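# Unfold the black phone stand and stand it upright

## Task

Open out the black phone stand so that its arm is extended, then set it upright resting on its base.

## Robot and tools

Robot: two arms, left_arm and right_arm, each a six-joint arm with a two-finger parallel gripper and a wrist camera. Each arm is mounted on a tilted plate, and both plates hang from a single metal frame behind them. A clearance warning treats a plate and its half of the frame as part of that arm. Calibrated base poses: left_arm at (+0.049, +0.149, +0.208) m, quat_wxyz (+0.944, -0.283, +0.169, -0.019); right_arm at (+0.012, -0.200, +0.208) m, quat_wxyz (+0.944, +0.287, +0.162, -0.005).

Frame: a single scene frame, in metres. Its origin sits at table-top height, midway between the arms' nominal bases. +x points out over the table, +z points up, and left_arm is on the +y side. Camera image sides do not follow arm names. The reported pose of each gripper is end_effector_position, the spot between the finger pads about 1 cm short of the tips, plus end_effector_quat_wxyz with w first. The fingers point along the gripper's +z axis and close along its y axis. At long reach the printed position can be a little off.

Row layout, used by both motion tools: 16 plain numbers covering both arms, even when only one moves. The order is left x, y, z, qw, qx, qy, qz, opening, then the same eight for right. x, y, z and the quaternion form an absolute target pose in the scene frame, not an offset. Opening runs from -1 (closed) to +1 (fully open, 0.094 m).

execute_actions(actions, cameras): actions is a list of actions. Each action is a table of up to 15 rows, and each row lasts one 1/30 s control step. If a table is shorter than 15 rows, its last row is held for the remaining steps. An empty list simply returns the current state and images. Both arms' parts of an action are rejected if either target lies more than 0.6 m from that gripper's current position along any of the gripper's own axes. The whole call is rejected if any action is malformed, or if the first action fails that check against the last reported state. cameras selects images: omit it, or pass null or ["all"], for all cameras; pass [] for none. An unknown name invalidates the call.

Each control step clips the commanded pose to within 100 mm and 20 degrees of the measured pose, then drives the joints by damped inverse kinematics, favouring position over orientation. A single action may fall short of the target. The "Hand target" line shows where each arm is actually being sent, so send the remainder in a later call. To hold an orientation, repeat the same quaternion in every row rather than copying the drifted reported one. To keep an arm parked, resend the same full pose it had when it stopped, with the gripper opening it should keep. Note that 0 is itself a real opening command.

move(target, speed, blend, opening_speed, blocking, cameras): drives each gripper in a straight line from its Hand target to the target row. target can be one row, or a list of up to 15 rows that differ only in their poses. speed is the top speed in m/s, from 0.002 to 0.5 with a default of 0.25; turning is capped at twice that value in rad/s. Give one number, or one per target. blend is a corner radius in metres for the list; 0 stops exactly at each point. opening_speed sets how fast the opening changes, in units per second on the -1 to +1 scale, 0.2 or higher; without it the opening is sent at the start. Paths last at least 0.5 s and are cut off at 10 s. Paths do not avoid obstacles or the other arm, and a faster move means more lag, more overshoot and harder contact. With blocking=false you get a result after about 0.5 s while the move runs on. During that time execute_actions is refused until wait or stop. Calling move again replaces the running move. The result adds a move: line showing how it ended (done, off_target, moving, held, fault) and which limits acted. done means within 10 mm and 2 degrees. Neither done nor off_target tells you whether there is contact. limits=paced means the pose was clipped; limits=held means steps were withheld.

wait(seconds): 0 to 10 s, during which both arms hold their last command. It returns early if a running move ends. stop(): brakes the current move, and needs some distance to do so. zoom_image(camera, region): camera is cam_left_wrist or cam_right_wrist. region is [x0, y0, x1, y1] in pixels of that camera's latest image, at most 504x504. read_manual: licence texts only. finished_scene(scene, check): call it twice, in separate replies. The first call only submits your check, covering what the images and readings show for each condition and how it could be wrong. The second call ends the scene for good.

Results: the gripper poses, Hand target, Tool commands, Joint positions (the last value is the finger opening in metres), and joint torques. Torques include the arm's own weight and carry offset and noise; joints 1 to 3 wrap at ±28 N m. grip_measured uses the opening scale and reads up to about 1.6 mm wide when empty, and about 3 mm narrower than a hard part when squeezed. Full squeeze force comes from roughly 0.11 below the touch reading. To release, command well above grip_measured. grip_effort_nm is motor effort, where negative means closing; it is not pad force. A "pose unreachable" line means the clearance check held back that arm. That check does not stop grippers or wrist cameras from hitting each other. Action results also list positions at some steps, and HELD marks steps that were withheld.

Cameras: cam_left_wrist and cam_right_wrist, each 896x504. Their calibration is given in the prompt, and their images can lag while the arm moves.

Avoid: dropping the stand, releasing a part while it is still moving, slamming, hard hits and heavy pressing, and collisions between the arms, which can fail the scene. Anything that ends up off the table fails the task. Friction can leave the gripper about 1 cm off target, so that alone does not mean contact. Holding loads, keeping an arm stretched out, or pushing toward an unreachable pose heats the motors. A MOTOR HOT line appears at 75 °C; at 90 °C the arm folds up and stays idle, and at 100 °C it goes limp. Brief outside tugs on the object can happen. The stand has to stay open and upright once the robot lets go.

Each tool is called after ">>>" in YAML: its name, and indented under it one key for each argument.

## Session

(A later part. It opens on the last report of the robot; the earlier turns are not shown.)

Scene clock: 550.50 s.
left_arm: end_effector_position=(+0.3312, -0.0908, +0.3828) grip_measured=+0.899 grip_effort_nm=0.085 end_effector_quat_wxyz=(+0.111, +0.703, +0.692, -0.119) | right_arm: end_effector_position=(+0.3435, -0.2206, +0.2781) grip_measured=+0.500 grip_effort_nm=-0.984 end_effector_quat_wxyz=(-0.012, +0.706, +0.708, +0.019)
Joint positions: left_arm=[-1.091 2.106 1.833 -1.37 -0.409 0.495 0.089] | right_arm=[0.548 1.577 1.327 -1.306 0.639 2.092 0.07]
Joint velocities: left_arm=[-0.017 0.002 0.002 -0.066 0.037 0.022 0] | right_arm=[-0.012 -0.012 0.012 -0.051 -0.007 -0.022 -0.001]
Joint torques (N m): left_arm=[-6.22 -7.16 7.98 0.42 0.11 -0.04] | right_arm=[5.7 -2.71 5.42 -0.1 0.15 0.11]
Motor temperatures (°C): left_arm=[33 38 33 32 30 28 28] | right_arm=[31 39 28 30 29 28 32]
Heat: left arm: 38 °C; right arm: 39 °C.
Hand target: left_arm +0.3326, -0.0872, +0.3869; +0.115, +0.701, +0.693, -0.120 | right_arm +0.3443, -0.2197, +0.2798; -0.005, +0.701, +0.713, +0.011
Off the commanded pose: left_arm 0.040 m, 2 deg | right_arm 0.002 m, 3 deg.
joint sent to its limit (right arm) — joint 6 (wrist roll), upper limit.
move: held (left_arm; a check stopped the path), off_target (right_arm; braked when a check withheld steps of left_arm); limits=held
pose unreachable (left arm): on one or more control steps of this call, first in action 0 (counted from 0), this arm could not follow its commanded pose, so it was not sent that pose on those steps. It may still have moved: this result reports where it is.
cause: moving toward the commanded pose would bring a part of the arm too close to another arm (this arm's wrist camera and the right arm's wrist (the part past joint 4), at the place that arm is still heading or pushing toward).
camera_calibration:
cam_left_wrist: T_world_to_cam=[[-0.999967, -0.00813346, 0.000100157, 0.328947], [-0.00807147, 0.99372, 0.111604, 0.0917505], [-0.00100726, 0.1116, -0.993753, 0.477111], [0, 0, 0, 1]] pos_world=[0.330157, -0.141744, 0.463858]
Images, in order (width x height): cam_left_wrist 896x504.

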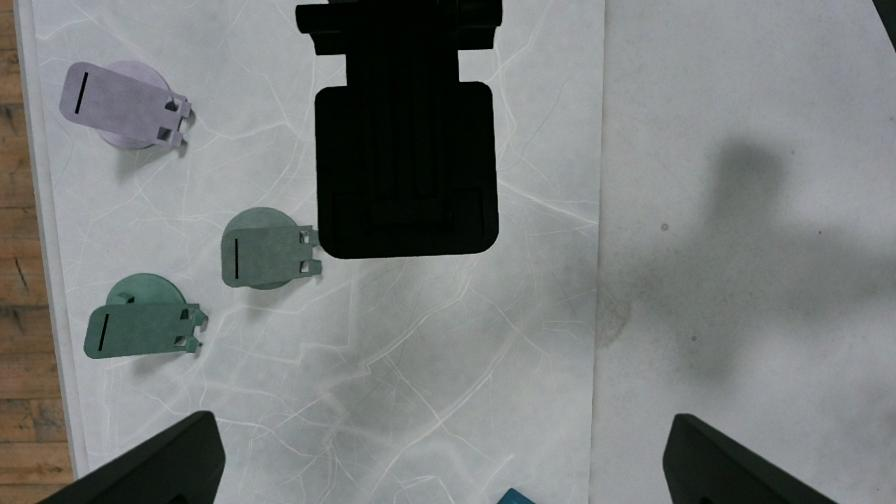

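>>> move:
  target:
    - [0.336,0.0,0.38,0.35,0.61,0.61,-0.35,-0.2,0.345,-0.22,0.28,0,0.707,0.707,0,0.2]
    - [0.332,-0.06,0.29,0,0,0.707,-0.707,-0.2,0.345,-0.22,0.28,0,0.707,0.707,0,0.2]
  speed: 0.2

Scene clock: 570.70 s.
left_arm: end_effector_position=(+0.3395, -0.0565, +0.2918) grip_measured=-0.199 grip_effort_nm=-0.051 end_effector_quat_wxyz=(+0.019, -0.003, +0.717, -0.697) | right_arm: end_effector_position=(+0.3444, -0.2219, +0.2790) grip_measured=+0.500 grip_effort_nm=-0.984 end_effector_quat_wxyz=(-0.009, +0.706, +0.707, +0.019)
Joint positions: left_arm=[-0.348 1.635 0.612 0.139 0.802 -0.403 0.038] | right_arm=[0.548 1.577 1.332 -1.31 0.643 2.092 0.07]
Joint velocities: left_arm=[-0.007 0.012 0.007 -0.037 -0.037 -0.095 -0.002] | right_arm=[0.002 -0.002 0.002 -0.007 0.066 -0.095 0.001]
Joint torques (N m): left_arm=[-3.58 -3.92 4.63 0.78 0.81 -0.03] | right_arm=[5.56 -2.67 5.42 -0.11 0.11 0.1]
Motor temperatures (°C): left_arm=[32 37 33 32 30 28 28] | right_arm=[32 36 29 29 29 28 33]
Heat: left arm: 37 °C; right arm: 36 °C.
Hand target: left_arm +0.3332, -0.0575, +0.2880; +0.006, -0.004, +0.713, -0.701 | right_arm +0.3450, -0.2202, +0.2797; -0.004, +0.700, +0.714, +0.009
Off the commanded pose: left_arm 0.009 m, 3 deg | right_arm 0.002 m, 2 deg.
joint sent to its limit (right arm) — joint 6 (wrist roll), upper limit. The joint targets still meet the commanded pose.
move: off_target (left_arm)
camera_calibration:
cam_left_wrist: T_world_to_cam=[[-0.00185211, -0.0430289, 0.999072, -0.294845], [-0.918127, 0.39599, 0.0153528, 0.37112], [-0.396283, -0.917246, -0.0402394, 0.18072], [0, 0, 0, 1]] pos_world=[0.411805, 0.00611798, 0.296146]
cam_right_wrist: T_world_to_cam=[[-0.999909, -0.0103946, -0.0085435, 0.344153], [-0.0131182, 0.894324, 0.447228, 0.115315], [0.00299189, 0.447299, -0.894379, 0.437886], [0, 0, 0, 1]] pos_world=[0.344324, -0.295418, 0.343004]

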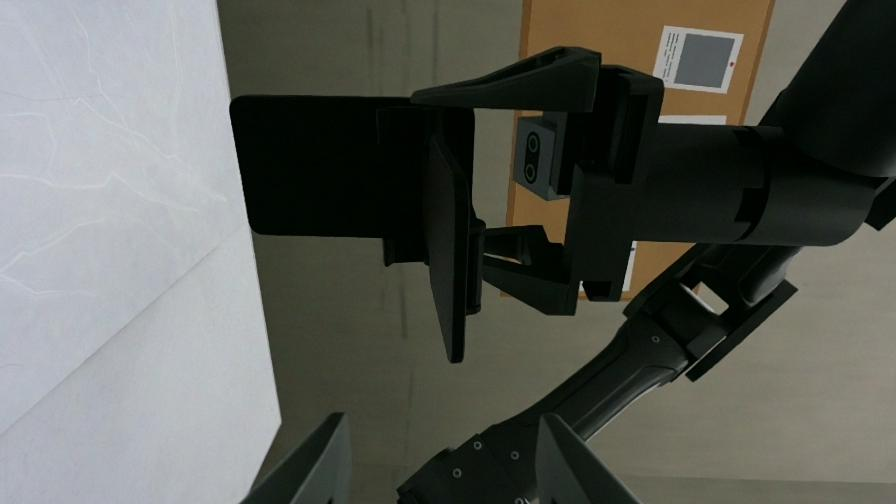

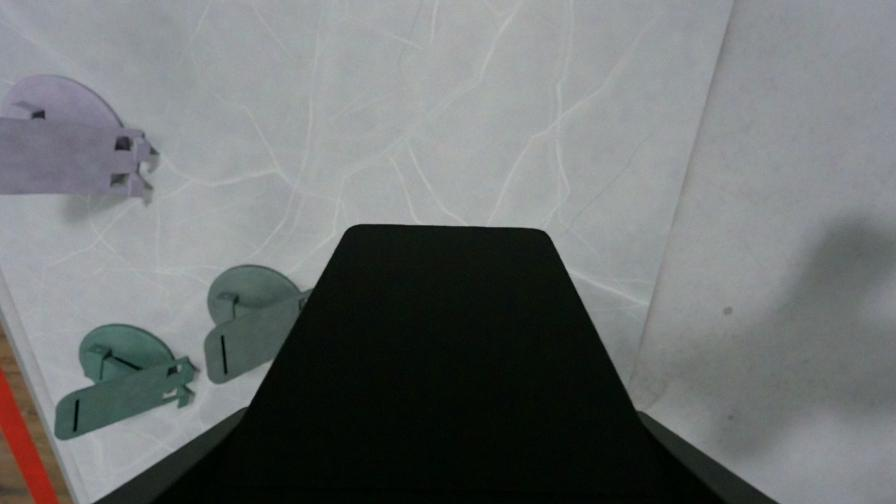

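>>> zoom_image:
  camera: "cam_left_wrist"
  region: [380, 80, 560, 380]

Scaled by 1.680.

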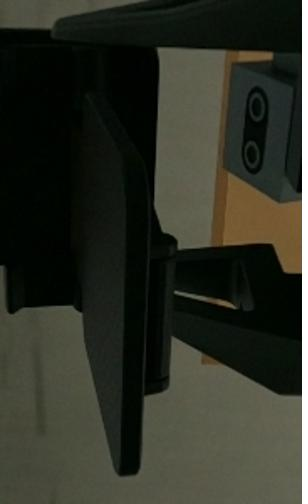

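>>> move:
  target:
    - [0.333,-0.090,0.294,0,0,0.707,-0.707,-0.2,0.345,-0.22,0.28,0,0.707,0.707,0,0.2]
    - [0.333,-0.122,0.294,0,0,0.707,-0.707,-0.2,0.345,-0.22,0.28,0,0.707,0.707,0,0.2]
  speed: 0.06

>>> zoom_image:
  camera: "cam_left_wrist"
  region: [300, 150, 600, 500]

Scene clock: 579.60 s.
left_arm: end_effector_position=(+0.3351, -0.1147, +0.2904) grip_measured=-0.199 grip_effort_nm=-0.046 end_effector_quat_wxyz=(+0.002, -0.012, +0.709, -0.705) | right_arm: end_effector_position=(+0.3443, -0.2219, +0.2790) grip_measured=+0.500 grip_effort_nm=-0.989 end_effector_quat_wxyz=(-0.009, +0.706, +0.708, +0.018)
Joint positions: left_arm=[-0.491 1.853 0.64 0.43 0.73 -0.588 0.038] | right_arm=[0.548 1.577 1.332 -1.311 0.643 2.092 0.07]
Joint velocities: left_arm=[-0.022 0.007 0.007 -0.007 0.007 0.022 0] | right_arm=[-0.012 -0.007 0.007 0.022 -0.022 0.022 0]
Joint torques (N m): left_arm=[-7.19 -4.33 7.31 0.97 0.55 -0.01] | right_arm=[5.55 -2.56 5.26 -0.12 0.12 0.07]
Motor temperatures (°C): left_arm=[32 36 32 32 30 28 27] | right_arm=[32 35 30 29 29 28 33]
Heat: left arm: 36 °C; right arm: 35 °C.
Hand target: left_arm +0.3327, -0.1223, +0.2947; +0.001, -0.001, +0.706, -0.709 | right_arm +0.3451, -0.2202, +0.2798; -0.004, +0.700, +0.714, +0.009
Off the commanded pose: left_arm 0.008 m, 1 deg | right_arm 0.002 m, 2 deg.
joint sent to its limit (right arm) — joint 6 (wrist roll), upper limit. The joint targets still meet the commanded pose.
move: done
camera_calibration:
cam_left_wrist: T_world_to_cam=[[0.0345677, -0.020676, 0.999188, -0.305622], [-0.912663, 0.406751, 0.0399911, 0.382409], [-0.407248, -0.913305, -0.00480983, 0.119322], [0, 0, 0, 1]] pos_world=[0.408169, -0.0528868, 0.290655]
cam_right_wrist: T_world_to_cam=[[-0.999909, -0.010633, -0.00828657, 0.343957], [-0.0132161, 0.89439, 0.447092, 0.115438], [0.00265749, 0.447161, -0.89445, 0.438006], [0, 0, 0, 1]] pos_world=[0.344288, -0.295448, 0.343013]

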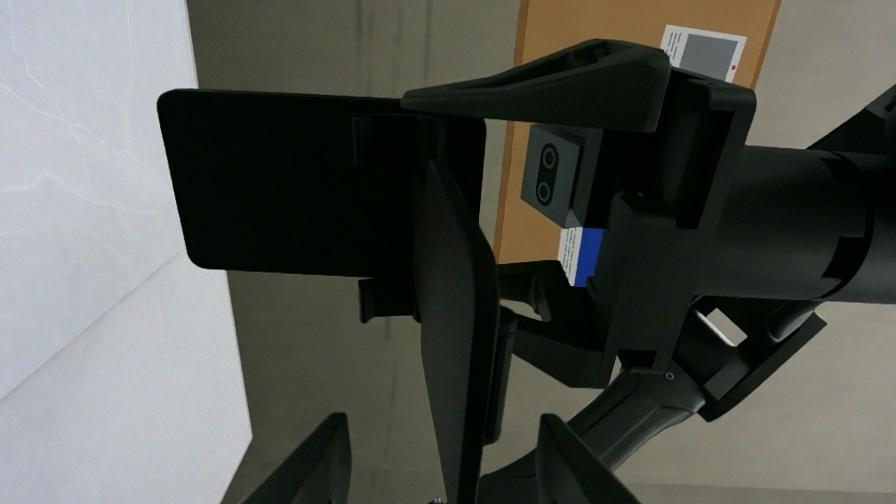

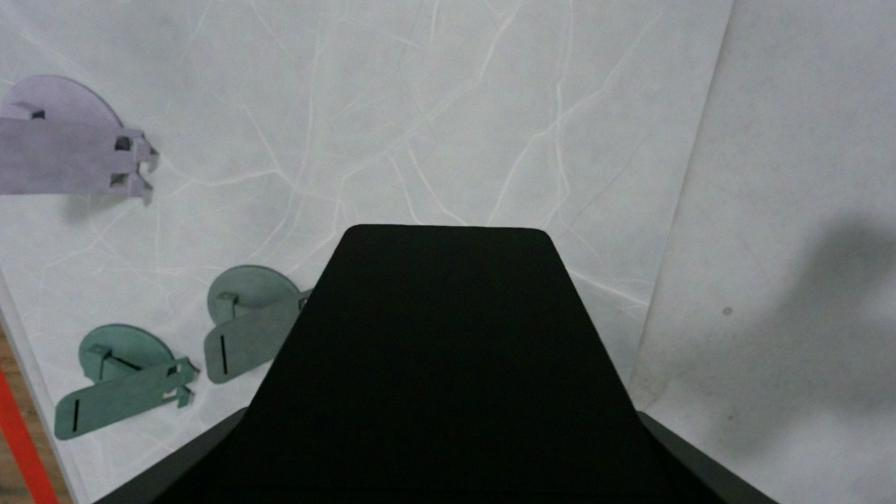

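Scaled by 1.440.

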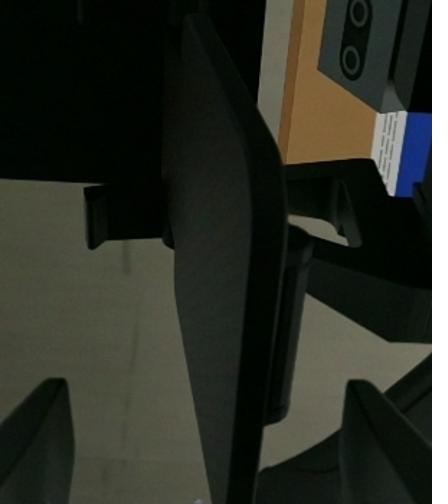

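>>> move:
  target:
    - [0.336,-0.131,0.298,0,0,0.707,-0.707,-0.2,0.345,-0.22,0.28,0,0.707,0.707,0,0.2]
  speed: 0.06
  cameras: []

>>> move:
  target:
    - [0.336,-0.131,0.298,0,0,0.707,-0.707,-0.92,0.345,-0.22,0.28,0,0.707,0.707,0,0.2]
  speed: 0.06
  opening_speed: 0.3

>>> zoom_image:
  camera: "cam_left_wrist"
  region: [300, 150, 600, 500]

Scene clock: 583.83 s.
left_arm: end_effector_position=(+0.3393, -0.1226, +0.2940) grip_measured=-0.199 grip_effort_nm=-0.046 end_effector_quat_wxyz=(+0.003, -0.011, +0.710, -0.704) | right_arm: end_effector_position=(+0.3443, -0.2219, +0.2790) grip_measured=+0.500 grip_effort_nm=-0.984 end_effector_quat_wxyz=(-0.009, +0.706, +0.708, +0.018)
Joint positions: left_arm=[-0.512 1.873 0.669 0.434 0.712 -0.606 0.038] | right_arm=[0.548 1.577 1.332 -1.311 0.643 2.092 0.07]
Joint velocities: left_arm=[-0.022 -0.017 -0.007 0.051 -0.037 -0.051 -0.001] | right_arm=[-0.002 -0.017 -0.007 -0.022 -0.051 0.095 0]
Joint torques (N m): left_arm=[-7.46 -4.25 7.34 1 0.53 -0.02] | right_arm=[5.52 -2.48 5.12 -0.11 0.13 0.11]
Motor temperatures (°C): left_arm=[32 35 32 32 30 28 27] | right_arm=[32 35 30 29 29 28 33]
Heat: left arm: 35 °C; right arm: 35 °C.
Hand target: left_arm +0.3356, -0.1308, +0.2981; +0.000, +0.000, +0.707, -0.707 | right_arm +0.3451, -0.2202, +0.2798; -0.004, +0.700, +0.714, +0.009
Off the commanded pose: left_arm 0.010 m, 1 deg | right_arm 0.002 m, 2 deg.
joint sent to its limit (right arm) — joint 6 (wrist roll), upper limit. The joint targets still meet the commanded pose.
move: done
No camera images: "cameras" was empty.

Scene clock: 586.43 s.
left_arm: end_effector_position=(+0.3402, -0.1233, +0.2961) grip_measured=-0.830 grip_effort_nm=-0.994 end_effector_quat_wxyz=(+0.008, -0.010, +0.708, -0.706) | right_arm: end_effector_position=(+0.3445, -0.2227, +0.2790) grip_measured=+0.500 grip_effort_nm=-0.979 end_effector_quat_wxyz=(-0.007, +0.707, +0.707, +0.017)
Joint positions: left_arm=[-0.516 1.873 0.669 0.445 0.712 -0.606 0.008] | right_arm=[0.548 1.577 1.332 -1.312 0.648 2.093 0.07]
Joint velocities: left_arm=[-0.012 0.017 -0.017 -0.037 -0.022 -0.022 -0.001] | right_arm=[-0.017 -0.007 -0.002 0.007 0.051 -0.022 -0.001]
Joint torques (N m): left_arm=[-7.2 -4.29 7.57 0.88 0.53 -0.03] | right_arm=[5.48 -2.59 5.41 -0.09 0.1 0.01]
Motor temperatures (°C): left_arm=[32 36 32 33 30 28 27] | right_arm=[32 35 30 29 29 28 33]
Heat: left arm: 36 °C; right arm: 35 °C.
Hand target: left_arm +0.3358, -0.1308, +0.2981; +0.000, +0.000, +0.707, -0.707 | right_arm +0.3451, -0.2203, +0.2797; -0.004, +0.700, +0.714, +0.009
Off the commanded pose: left_arm 0.009 m, 1 deg | right_arm 0.003 m, 2 deg.
joint sent to its limit (right arm) — joint 6 (wrist roll), upper limit. The joint targets still meet the commanded pose.
move: done
camera_calibration:
cam_left_wrist: T_world_to_cam=[[0.0242113, -0.0175558, 0.999553, -0.307878], [-0.914865, 0.402699, 0.0292329, 0.393761], [-0.403032, -0.915164, -0.00631133, 0.112324], [0, 0, 0, 1]] pos_world=[0.412963, -0.0611771, 0.296939]
cam_right_wrist: T_world_to_cam=[[-0.999903, -0.0101102, -0.0095284, 0.344573], [-0.0132873, 0.896217, 0.443418, 0.117596], [0.00405646, 0.443501, -0.896265, 0.437535], [0, 0, 0, 1]] pos_world=[0.344327, -0.295956, 0.343286]

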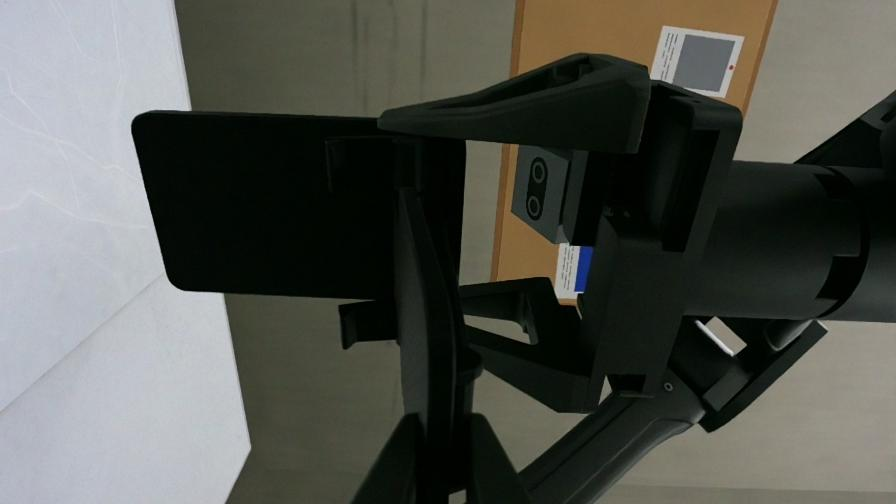

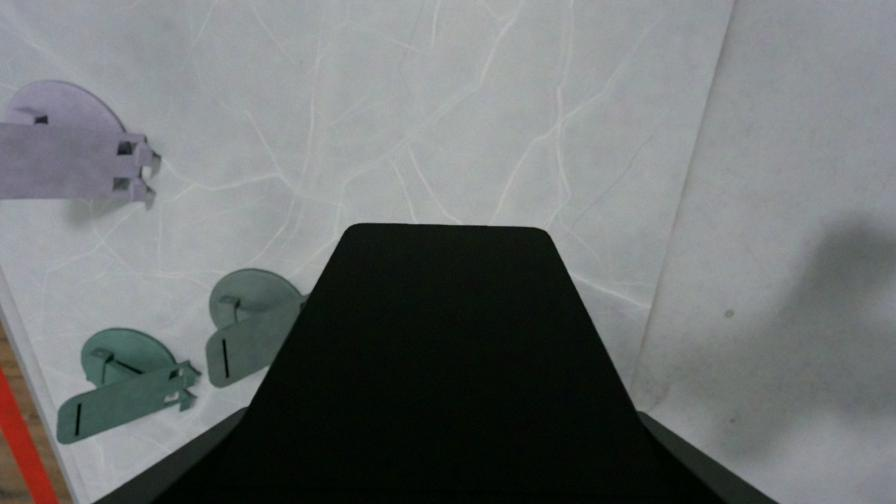

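Scaled by 1.440.

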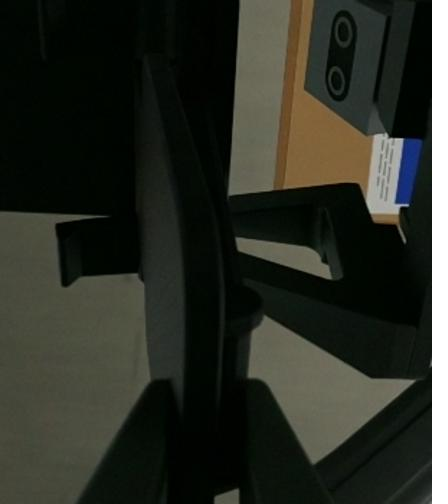

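>>> move:
  target:
    - [0.336,-0.131,0.298,0,0,0.707,-0.707,-0.95,0.345,-0.22,0.28,0,0.707,0.707,0,1]
  speed: 0.06
  opening_speed: 0.5
  cameras: []

>>> move:
  target:
    - [0.336,-0.131,0.298,0,0,0.707,-0.707,-0.95,0.344,-0.22,0.284,-0.183,0.683,0.683,0.183,1]
    - [0.336,-0.131,0.298,0,0,0.707,-0.707,-0.95,0.344,-0.22,0.284,-0.354,0.612,0.612,0.354,1]
    - [0.336,-0.131,0.298,0,0,0.707,-0.707,-0.95,0.344,-0.22,0.282,-0.49,0.51,0.51,0.49,1]
  speed: 0.12

Scene clock: 595.27 s.
left_arm: end_effector_position=(+0.3402, -0.1238, +0.2917) grip_measured=-0.833 grip_effort_nm=-1.013 end_effector_quat_wxyz=(+0.006, -0.014, +0.715, -0.699) | right_arm: end_effector_position=(+0.3445, -0.2227, +0.2790) grip_measured=+0.997 grip_effort_nm=0.183 end_effector_quat_wxyz=(-0.007, +0.707, +0.707, +0.017)
Joint positions: left_arm=[-0.516 1.876 0.669 0.438 0.694 -0.607 0.008] | right_arm=[0.548 1.577 1.332 -1.312 0.648 2.093 0.094]
Joint velocities: left_arm=[-0.002 0.002 -0.002 -0.066 -0.066 -0.007 -0.001] | right_arm=[0.007 -0.012 -0.007 0.007 -0.022 0.007 0]
Joint torques (N m): left_arm=[-7.08 -4.56 7.53 0.95 0.74 -0.02] | right_arm=[5.57 -2.44 5.44 -0.04 0.1 0.07]
Motor temperatures (°C): left_arm=[33 36 32 33 30 28 28] | right_arm=[32 35 30 29 29 28 32]
Heat: left arm: 36 °C; right arm: 35 °C.
Hand target: left_arm +0.3358, -0.1308, +0.2980; +0.000, +0.000, +0.707, -0.707 | right_arm +0.3452, -0.2202, +0.2798; -0.004, +0.701, +0.714, +0.009
Off the commanded pose: left_arm 0.010 m, 2 deg | right_arm 0.003 m, 2 deg.
joint sent to its limit (right arm) — joint 6 (wrist roll), upper limit. The joint targets still meet the commanded pose.
move: done
No camera images: "cameras" was empty.

Scene clock: 602.43 s.
left_arm: end_effector_position=(+0.3401, -0.1238, +0.2916) grip_measured=-0.833 grip_effort_nm=-1.013 end_effector_quat_wxyz=(+0.006, -0.014, +0.715, -0.699) | right_arm: end_effector_position=(+0.3438, -0.2237, +0.2865) grip_measured=+0.997 grip_effort_nm=0.198 end_effector_quat_wxyz=(-0.471, +0.516, +0.528, +0.483)
Joint positions: left_arm=[-0.516 1.876 0.669 0.438 0.694 -0.607 0.008] | right_arm=[-0.304 1.668 1.314 -1.425 -0.897 0.891 0.094]
Joint velocities: left_arm=[0.027 -0.012 -0.007 -0.051 -0.007 0.022 0] | right_arm=[0.002 -0.002 -0.002 0.051 0.007 0.022 0]
Joint torques (N m): left_arm=[-7.1 -4.62 7.42 0.96 0.75 0.01] | right_arm=[3.22 -5.5 3.78 -1.2 -0.79 -0.13]
Motor temperatures (°C): left_arm=[33 35 32 33 31 28 28] | right_arm=[31 35 29 29 29 28 32]
Heat: left arm: 35 °C; right arm: 35 °C.
Hand target: left_arm +0.3358, -0.1308, +0.2980; +0.000, +0.000, +0.707, -0.707 | right_arm +0.3467, -0.2219, +0.2834; -0.485, +0.514, +0.515, +0.486
Off the commanded pose: left_arm 0.010 m, 2 deg | right_arm 0.006 m, 3 deg.
move: off_target (right_arm)
camera_calibration:
cam_left_wrist: T_world_to_cam=[[0.0329549, -0.0367606, 0.998781, -0.308522], [-0.916125, 0.398372, 0.04489, 0.389357], [-0.399537, -0.916487, -0.020549, 0.114686], [0, 0, 0, 1]] pos_world=[0.412689, -0.0613422, 0.293024]
cam_right_wrist: T_world_to_cam=[[-0.999452, -0.00739737, -0.0322514, 0.350926], [-0.0280184, -0.329308, 0.943807, -0.297305], [-0.0176023, 0.944194, 0.32892, 0.213176], [0, 0, 0, 1]] pos_world=[0.346156, -0.296589, 0.221798]

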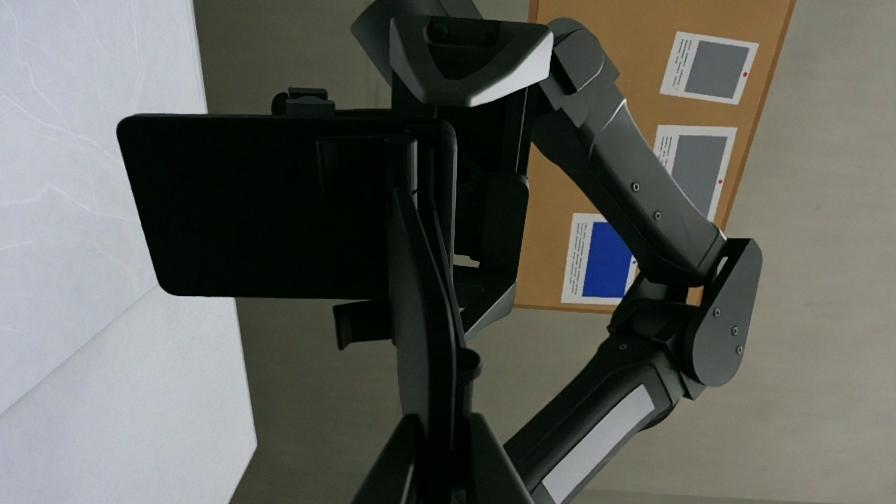

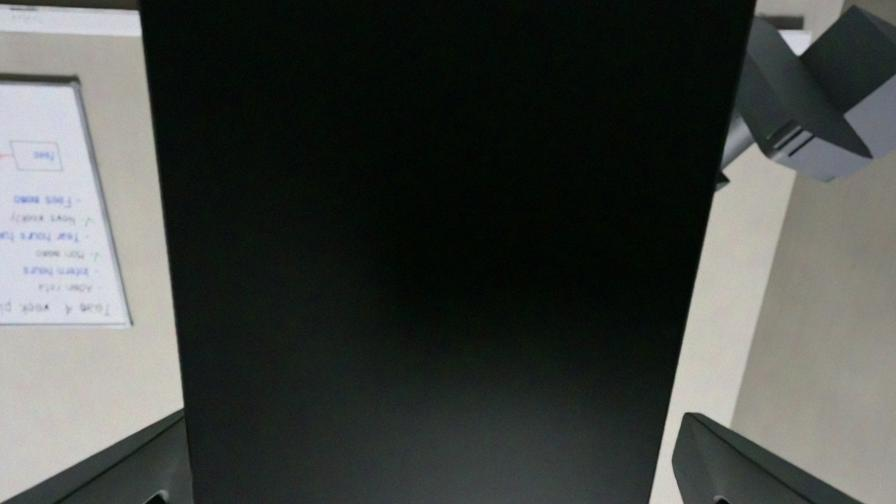

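>>> execute_actions:
  actions: []

Scene clock: 624.17 s.
left_arm: end_effector_position=(+0.3401, -0.1238, +0.2916) grip_measured=-0.833 grip_effort_nm=-1.018 end_effector_quat_wxyz=(+0.006, -0.014, +0.715, -0.699) | right_arm: end_effector_position=(+0.3437, -0.2237, +0.2867) grip_measured=+0.997 grip_effort_nm=0.188 end_effector_quat_wxyz=(-0.472, +0.515, +0.528, +0.483)
Joint positions: left_arm=[-0.516 1.876 0.669 0.438 0.694 -0.607 0.008] | right_arm=[-0.304 1.668 1.314 -1.427 -0.897 0.89 0.094]
Joint velocities: left_arm=[-0.012 0.002 -0.007 0.037 -0.022 -0.022 -0.001] | right_arm=[-0.017 -0.002 0.007 -0.051 -0.081 0.022 0.001]
Joint torques (N m): left_arm=[-7.15 -4.56 7.36 0.98 0.73 0.02] | right_arm=[3.03 -5.44 3.97 -1.19 -0.74 -0.14]
Motor temperatures (°C): left_arm=[33 35 32 34 31 28 29] | right_arm=[31 35 29 30 29 28 31]
Heat: left arm: 35 °C; right arm: 35 °C.
Hand target: left_arm +0.3358, -0.1308, +0.2980; +0.000, +0.000, +0.707, -0.707 | right_arm +0.3467, -0.2219, +0.2833; -0.485, +0.514, +0.515, +0.486
Tool commands: left_gripper/opening=-0.95 right_gripper/opening=+1.0
Off the commanded pose: left_arm 0.010 m, 2 deg | right_arm 0.006 m, 3 deg.
camera_calibration:
cam_left_wrist: T_world_to_cam=[[0.0329549, -0.0367606, 0.998781, -0.308522], [-0.916125, 0.398372, 0.04489, 0.389357], [-0.399537, -0.916487, -0.020549, 0.114686], [0, 0, 0, 1]] pos_world=[0.412689, -0.0613422, 0.293024]
cam_right_wrist: T_world_to_cam=[[-0.999455, -0.00769305, -0.0320969, 0.350699], [-0.0277619, -0.330013, 0.943568, -0.297651], [-0.0178513, 0.943945, 0.32962, 0.212929], [0, 0, 0, 1]] pos_world=[0.346046, -0.296524, 0.221924]

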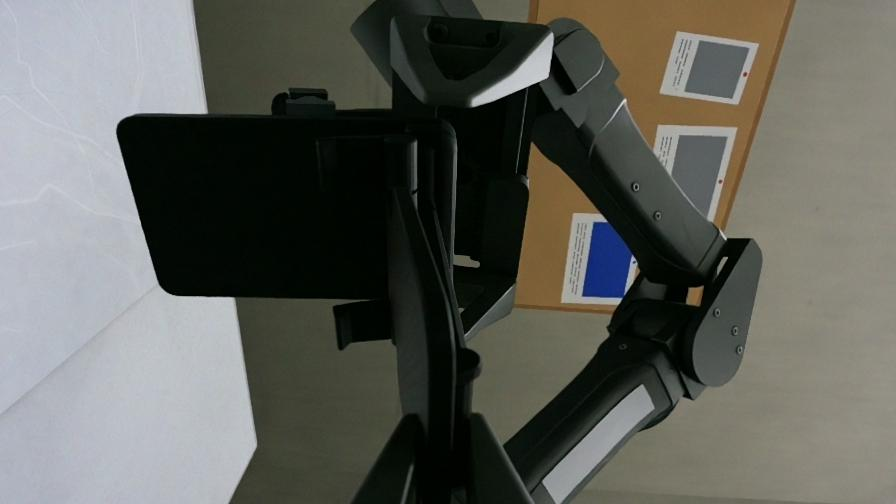

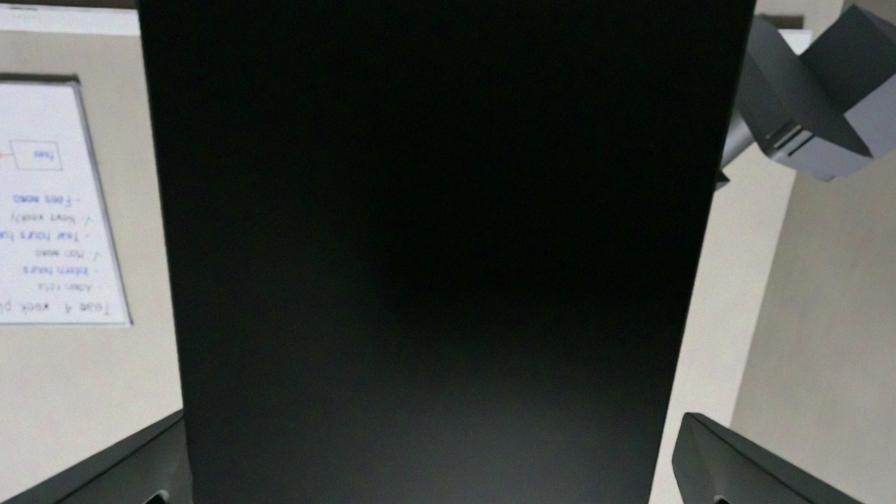

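>>> move:
  target: [0.336,-0.131,0.298,0,0,0.707,-0.707,-0.95,0.344,-0.217,0.282,-0.49,0.51,0.51,0.49,0.3]
  speed: 0.05
  opening_speed: 0.5

>>> zoom_image:
  camera: "cam_left_wrist"
  region: [200, 0, 650, 504]

Scene clock: 627.47 s.
left_arm: end_effector_position=(+0.3396, -0.1238, +0.2912) grip_measured=-0.833 grip_effort_nm=-1.018 end_effector_quat_wxyz=(+0.004, -0.014, +0.715, -0.699) | right_arm: end_effector_position=(+0.3452, -0.2235, +0.2889) grip_measured=+0.496 grip_effort_nm=-0.984 end_effector_quat_wxyz=(-0.471, +0.513, +0.524, +0.490)
Joint positions: left_arm=[-0.516 1.876 0.669 0.434 0.694 -0.607 0.008] | right_arm=[-0.304 1.668 1.314 -1.427 -0.912 0.884 0.07]
Joint velocities: left_arm=[-0.002 0.002 -0.002 -0.007 -0.037 0.022 0] | right_arm=[0.002 -0.017 0.007 -0.081 -0.007 -0.007 0]
Joint torques (N m): left_arm=[-7.12 -4.48 7.45 0.97 0.76 0] | right_arm=[3.25 -5.3 2.13 -1 -0.77 -0.14]
Motor temperatures (°C): left_arm=[33 35 32 34 31 28 29] | right_arm=[31 35 29 30 29 28 31]
Heat: left arm: 35 °C; right arm: 35 °C.
Hand target: left_arm +0.3357, -0.1308, +0.2979; +0.000, +0.000, +0.707, -0.707 | right_arm +0.3440, -0.2173, +0.2821; -0.490, +0.511, +0.510, +0.490
Off the commanded pose: left_arm 0.011 m, 2 deg | right_arm 0.010 m, 3 deg.
move: off_target (left_arm, right_arm)
camera_calibration:
cam_left_wrist: T_world_to_cam=[[0.0351562, -0.0382499, 0.99865, -0.308998], [-0.915167, 0.400262, 0.0475479, 0.387972], [-0.40154, -0.915602, -0.0209334, 0.115338], [0, 0, 0, 1]] pos_world=[0.412235, -0.0615053, 0.292548]
cam_right_wrist: T_world_to_cam=[[-0.999265, 0.00114495, -0.0383205, 0.356041], [-0.0364146, -0.340943, 0.939378, -0.297812], [-0.0119896, 0.940083, 0.340734, 0.205997], [0, 0, 0, 1]] pos_world=[0.347405, -0.295599, 0.223211]

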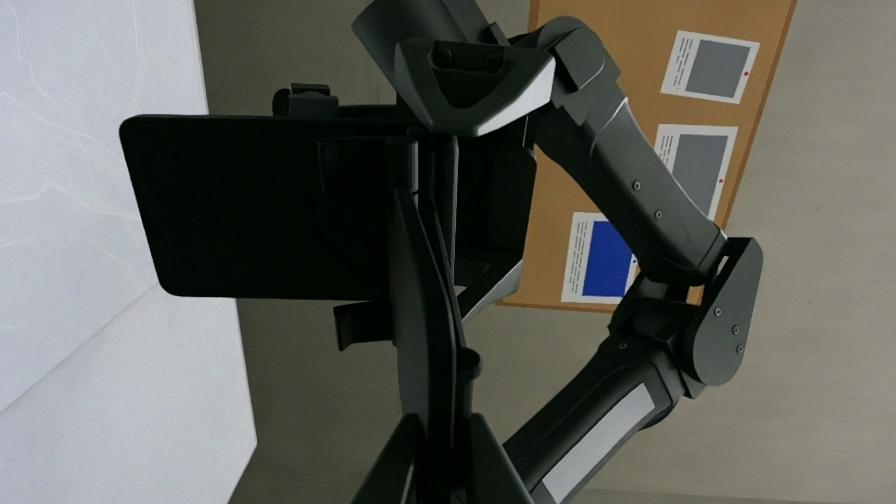

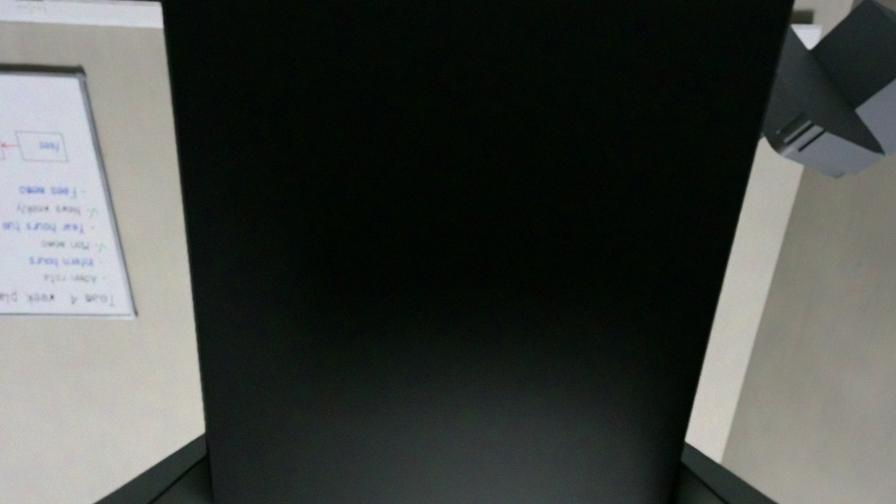

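Scaled by 1.000.

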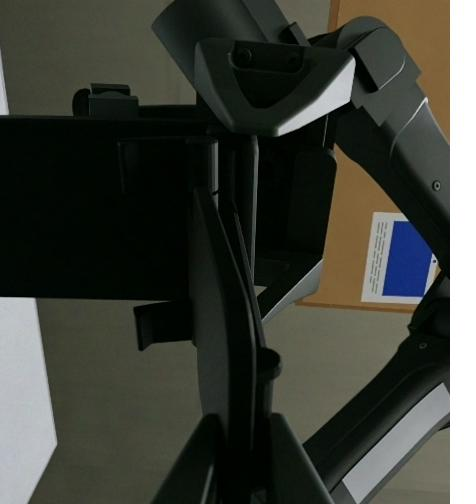

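>>> move:
  target: [0.336,-0.105,0.298,0,0,0.707,-0.707,-1,0.344,-0.237,0.282,-0.49,0.51,0.51,0.49,0.3]
  speed: 0.03
  cameras: ["cam_left_wrist"]

Scene clock: 633.30 s.
left_arm: end_effector_position=(+0.3340, -0.1170, +0.2916) grip_measured=-0.839 grip_effort_nm=-1.004 end_effector_quat_wxyz=(-0.005, -0.001, +0.716, -0.698) | right_arm: end_effector_position=(+0.3411, -0.2303, +0.2867) grip_measured=+0.496 grip_effort_nm=-0.979 end_effector_quat_wxyz=(-0.483, +0.503, +0.520, +0.493)
Joint positions: left_arm=[-0.501 1.849 0.669 0.363 0.721 -0.566 0.008] | right_arm=[-0.338 1.706 1.341 -1.508 -0.917 0.794 0.07]
Joint velocities: left_arm=[-0.007 -0.007 0.007 -0.022 0.007 -0.051 0.001] | right_arm=[-0.002 -0.007 0.002 0.022 0.081 0.007 0.001]
Joint torques (N m): left_arm=[-2.95 -9.26 4.45 0.69 0.87 0.18] | right_arm=[1.24 -6.52 4.9 -1.44 -0.54 -0.12]
Motor temperatures (°C): left_arm=[33 36 32 34 31 28 29] | right_arm=[31 36 29 30 29 28 31]
Heat: left arm: 36 °C; right arm: 36 °C.
Hand target: left_arm +0.3360, -0.1059, +0.2975; +0.001, +0.000, +0.707, -0.707 | right_arm +0.3438, -0.2369, +0.2818; +0.489, -0.511, -0.510, -0.489
Off the commanded pose: left_arm 0.014 m, 2 deg | right_arm 0.009 m, 2 deg.
move: off_target (left_arm)
camera_calibration:
cam_left_wrist: T_world_to_cam=[[0.0300815, -0.0397109, 0.998758, -0.307396], [-0.902346, 0.428737, 0.0442244, 0.380225], [-0.429961, -0.902556, -0.0229359, 0.130928], [0, 0, 0, 1]] pos_world=[0.408635, -0.0570536, 0.293202]
Images, in order (width x height): cam_left_wrist 896x504.

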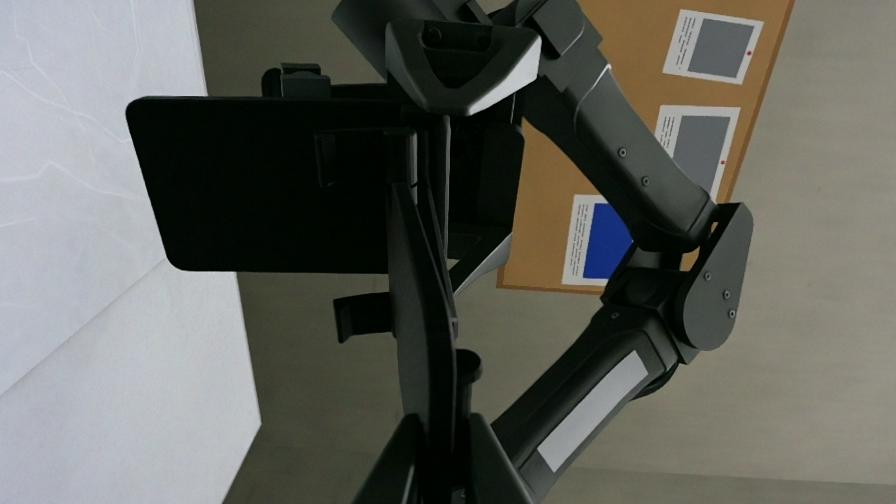

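>>> zoom_image:
  camera: "cam_left_wrist"
  region: [360, 150, 560, 450]

>>> move:
  target: [0.336,-0.085,0.298,0,0,0.707,-0.707,-1,0.344,-0.240,0.282,-0.49,0.51,0.51,0.49,0.3]
  speed: 0.03
  cameras: ["cam_left_wrist"]

>>> zoom_image:
  camera: "cam_left_wrist"
  region: [360, 150, 560, 450]

Scaled by 1.680.

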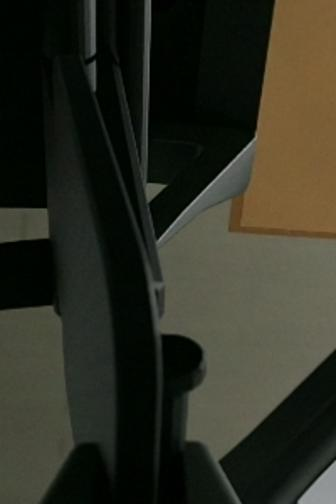

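Scene clock: 637.27 s.
left_arm: end_effector_position=(+0.3342, -0.0963, +0.2934) grip_measured=-0.840 grip_effort_nm=-1.018 end_effector_quat_wxyz=(-0.005, +0.001, +0.713, -0.701) | right_arm: end_effector_position=(+0.3417, -0.2339, +0.2876) grip_measured=+0.496 grip_effort_nm=-0.984 end_effector_quat_wxyz=(-0.480, +0.503, +0.520, +0.495)
Joint positions: left_arm=[-0.452 1.775 0.649 0.275 0.762 -0.513 0.008] | right_arm=[-0.347 1.706 1.351 -1.523 -0.916 0.779 0.07]
Joint velocities: left_arm=[0.007 -0.002 -0.017 -0.051 -0.007 -0.007 0] | right_arm=[0.002 -0.012 -0.007 -0.11 -0.022 0.037 0]
Joint torques (N m): left_arm=[-2.65 -8.85 4.6 0.55 0.82 0.17] | right_arm=[1.36 -6.12 4.97 -1.49 -0.5 -0.11]
Motor temperatures (°C): left_arm=[32 37 32 34 31 28 29] | right_arm=[31 36 29 30 29 28 31]
Heat: left arm: 37 °C; right arm: 36 °C.
Hand target: left_arm +0.3360, -0.0856, +0.2975; +0.000, +0.000, +0.708, -0.707 | right_arm +0.3439, -0.2400, +0.2820; +0.489, -0.511, -0.510, -0.490
Off the commanded pose: left_arm 0.012 m, 1 deg | right_arm 0.009 m, 2 deg.
move: off_target (left_arm)
camera_calibration:
cam_left_wrist: T_world_to_cam=[[0.0262888, -0.0330366, 0.999108, -0.306544], [-0.901054, 0.432039, 0.0379946, 0.373123], [-0.432909, -0.901249, -0.0184099, 0.149457], [0, 0, 0, 1]] pos_world=[0.408964, -0.0366332, 0.294845]
Images, in order (width x height): cam_left_wrist 896x504.

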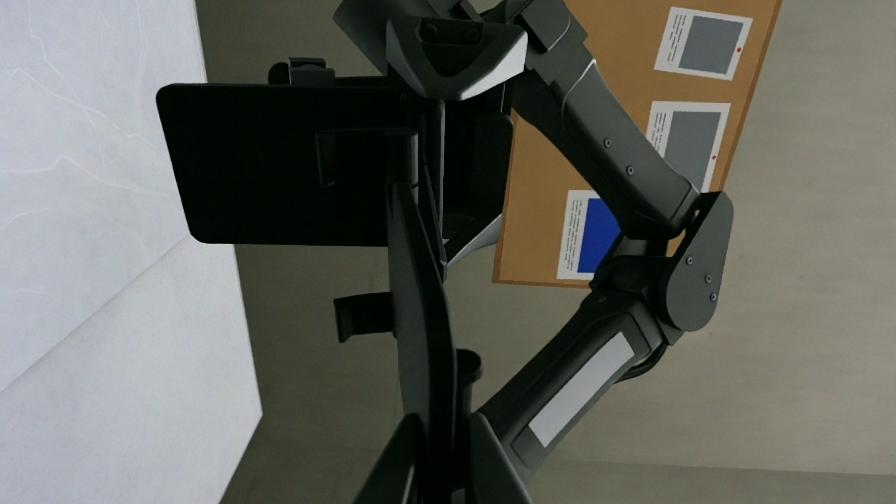

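Scaled by 1.680.

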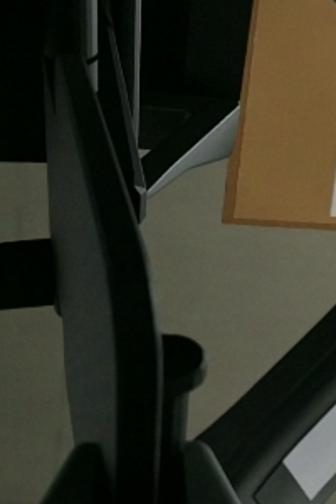

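>>> move:
  target: [0.336,-0.060,0.298,0,0,0.707,-0.707,-1,0.344,-0.240,0.282,-0.49,0.51,0.51,0.49,0.3]
  speed: 0.03
  cameras: []

>>> move:
  target: [0.336,-0.045,0.298,0,0,0.707,-0.707,-1,0.344,-0.240,0.282,-0.49,0.51,0.51,0.49,0.3]
  speed: 0.03
  cameras: ["cam_left_wrist"]

>>> zoom_image:
  camera: "cam_left_wrist"
  region: [360, 100, 560, 450]

Scene clock: 641.57 s.
left_arm: end_effector_position=(+0.3335, -0.0709, +0.2937) grip_measured=-0.840 grip_effort_nm=-1.013 end_effector_quat_wxyz=(-0.007, +0.003, +0.712, -0.702) | right_arm: end_effector_position=(+0.3416, -0.2339, +0.2876) grip_measured=+0.496 grip_effort_nm=-0.984 end_effector_quat_wxyz=(-0.480, +0.503, +0.520, +0.495)
Joint positions: left_arm=[-0.384 1.689 0.638 0.144 0.81 -0.436 0.008] | right_arm=[-0.347 1.706 1.351 -1.523 -0.916 0.778 0.07]
Joint velocities: left_arm=[0.017 -0.027 -0.012 -0.022 -0.051 -0.007 0.001] | right_arm=[0.012 -0.022 -0.007 -0.051 0.007 0.081 0]
Joint torques (N m): left_arm=[-2.25 -8.49 4.96 0.39 0.81 0.13] | right_arm=[1.1 -6.24 4.94 -1.52 -0.48 -0.11]
Motor temperatures (°C): left_arm=[32 37 32 34 31 28 29] | right_arm=[31 36 29 30 29 28 32]
Heat: left arm: 37 °C; right arm: 36 °C.
Hand target: left_arm +0.3360, -0.0605, +0.2976; +0.000, +0.000, +0.708, -0.707 | right_arm +0.3439, -0.2400, +0.2820; +0.489, -0.511, -0.510, -0.490
Off the commanded pose: left_arm 0.012 m, 1 deg | right_arm 0.009 m, 2 deg.
move: off_target (left_arm)
No camera images: "cameras" was empty.

Scene clock: 642.60 s.
left_arm: end_effector_position=(+0.3310, -0.0625, +0.2913) grip_measured=-0.840 grip_effort_nm=-1.013 end_effector_quat_wxyz=(-0.009, +0.008, +0.715, -0.699) | right_arm: end_effector_position=(+0.3414, -0.2295, +0.2878) grip_measured=+0.496 grip_effort_nm=-0.984 end_effector_quat_wxyz=(-0.488, +0.497, +0.519, +0.495)
Joint positions: left_arm=[-0.36 1.666 0.638 0.082 0.822 -0.391 0.008] | right_arm=[-0.334 1.719 1.351 -1.525 -0.92 0.777 0.07]
Joint velocities: left_arm=[0.012 -0.007 0.007 0.022 -0.051 0.037 -0.001] | right_arm=[-0.017 0.002 -0.002 -0.051 0.022 -0.022 -0.001]
Joint torques (N m): left_arm=[-0.77 -10.03 4.93 0.17 0.91 0.16] | right_arm=[0.31 -6.93 4.98 -1.5 -0.5 -0.11]
Motor temperatures (°C): left_arm=[32 37 32 34 31 28 29] | right_arm=[31 36 29 30 29 28 32]
Heat: left arm: 37 °C; right arm: 36 °C.
Hand target: left_arm +0.3359, -0.0466, +0.2973; +0.000, +0.000, +0.708, -0.706 | right_arm +0.3438, -0.2399, +0.2821; +0.489, -0.511, -0.510, -0.490
Off the commanded pose: left_arm 0.019 m, 2 deg | right_arm 0.012 m, 2 deg.
move: off_target (left_arm, right_arm)
camera_calibration:
cam_left_wrist: T_world_to_cam=[[0.0226284, -0.0372463, 0.99905, -0.302358], [-0.894293, 0.445959, 0.0368818, 0.354671], [-0.446909, -0.894278, -0.0232178, 0.18498], [0, 0, 0, 1]] pos_world=[0.406691, -0.00400678, 0.293285]
Images, in order (width x height): cam_left_wrist 896x504.

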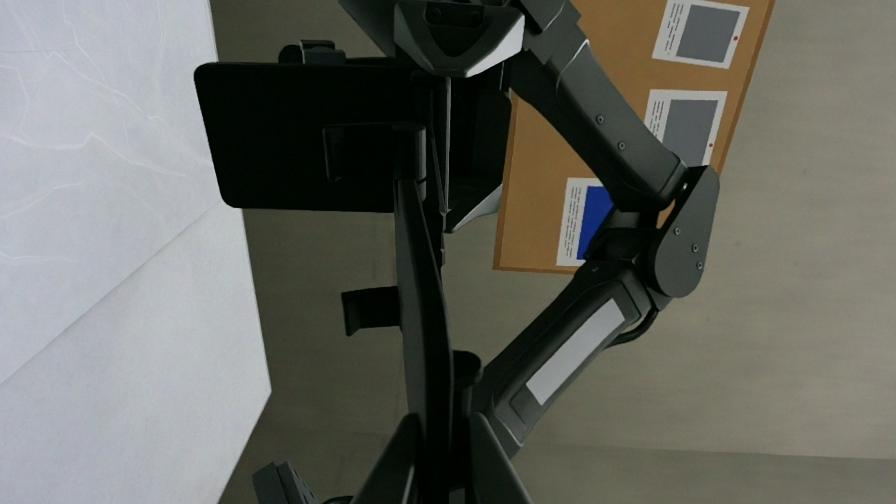

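Scaled by 1.440.

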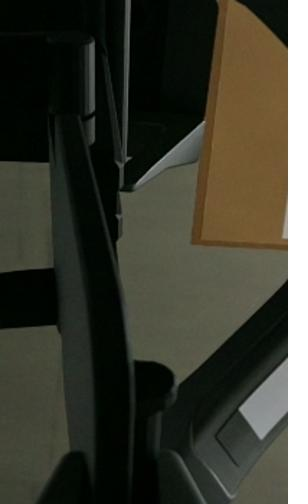

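>>> move:
  target: [0.336,-0.030,0.298,0,0,0.707,-0.707,-1,0.344,-0.245,0.282,-0.49,0.51,0.51,0.49,0.3]
  speed: 0.02
  cameras: ["cam_left_wrist"]

>>> zoom_image:
  camera: "cam_left_wrist"
  region: [360, 100, 560, 450]

Scene clock: 646.00 s.
left_arm: end_effector_position=(+0.3283, -0.0548, +0.2894) grip_measured=-0.845 grip_effort_nm=-1.009 end_effector_quat_wxyz=(-0.010, +0.014, +0.715, -0.699) | right_arm: end_effector_position=(+0.3401, -0.2249, +0.2902) grip_measured=+0.496 grip_effort_nm=-0.989 end_effector_quat_wxyz=(-0.498, +0.487, +0.517, +0.497)
Joint positions: left_arm=[-0.335 1.646 0.638 0.026 0.838 -0.343 0.007] | right_arm=[-0.322 1.734 1.351 -1.542 -0.931 0.758 0.07]
Joint velocities: left_arm=[-0.002 -0.027 0.022 0.022 -0.037 0.081 0] | right_arm=[-0.017 0.017 0.002 0.051 0.051 -0.081 -0.003]
Joint torques (N m): left_arm=[0.85 -11.48 5.23 -0.17 1.02 0.22] | right_arm=[-1.81 -7.9 5.64 -1.57 -0.28 -0.04]
Motor temperatures (°C): left_arm=[32 38 32 33 31 28 29] | right_arm=[31 36 29 30 29 28 32]
Heat: left arm: 38 °C; right arm: 36 °C.
Hand target: left_arm +0.3358, -0.0332, +0.2969; +0.001, -0.001, +0.708, -0.706 | right_arm +0.3432, -0.2441, +0.2824; +0.489, -0.511, -0.510, -0.490
Off the commanded pose: left_arm 0.027 m, 2 deg | right_arm 0.022 m, 3 deg.
joint sent to its limit (right arm) — joint 4 (wrist pitch), lower limit. The joint targets still meet the commanded pose.
move: off_target (left_arm, right_arm)
camera_calibration:
cam_left_wrist: T_world_to_cam=[[0.0149129, -0.0391875, 0.999121, -0.297672], [-0.890026, 0.454846, 0.0311245, 0.349642], [-0.455666, -0.889708, -0.0280948, 0.195137], [0, 0, 0, 1]] pos_world=[0.404547, 0.00291699, 0.29201]
Images, in order (width x height): cam_left_wrist 896x504.

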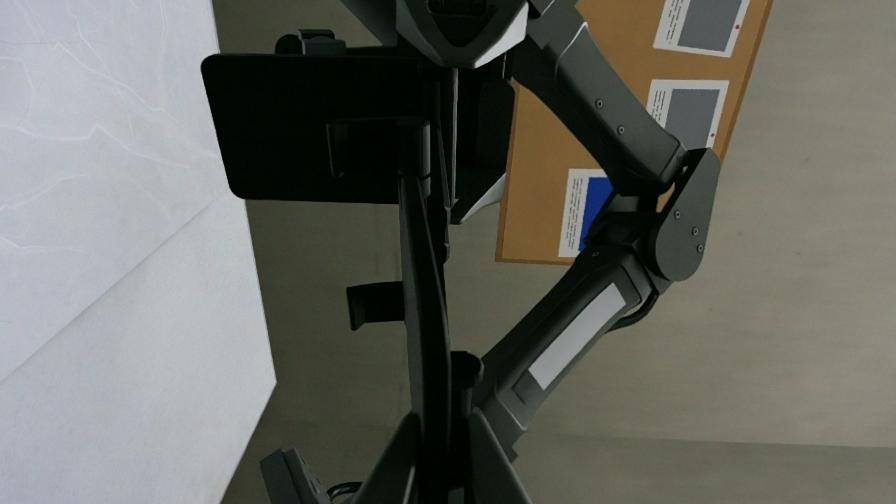

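Scaled by 1.440.

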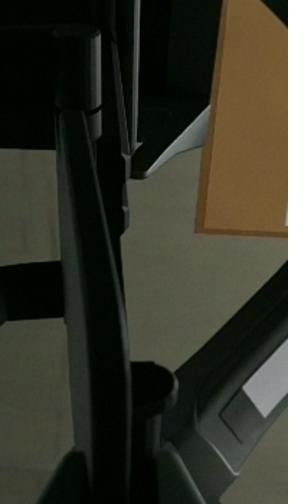

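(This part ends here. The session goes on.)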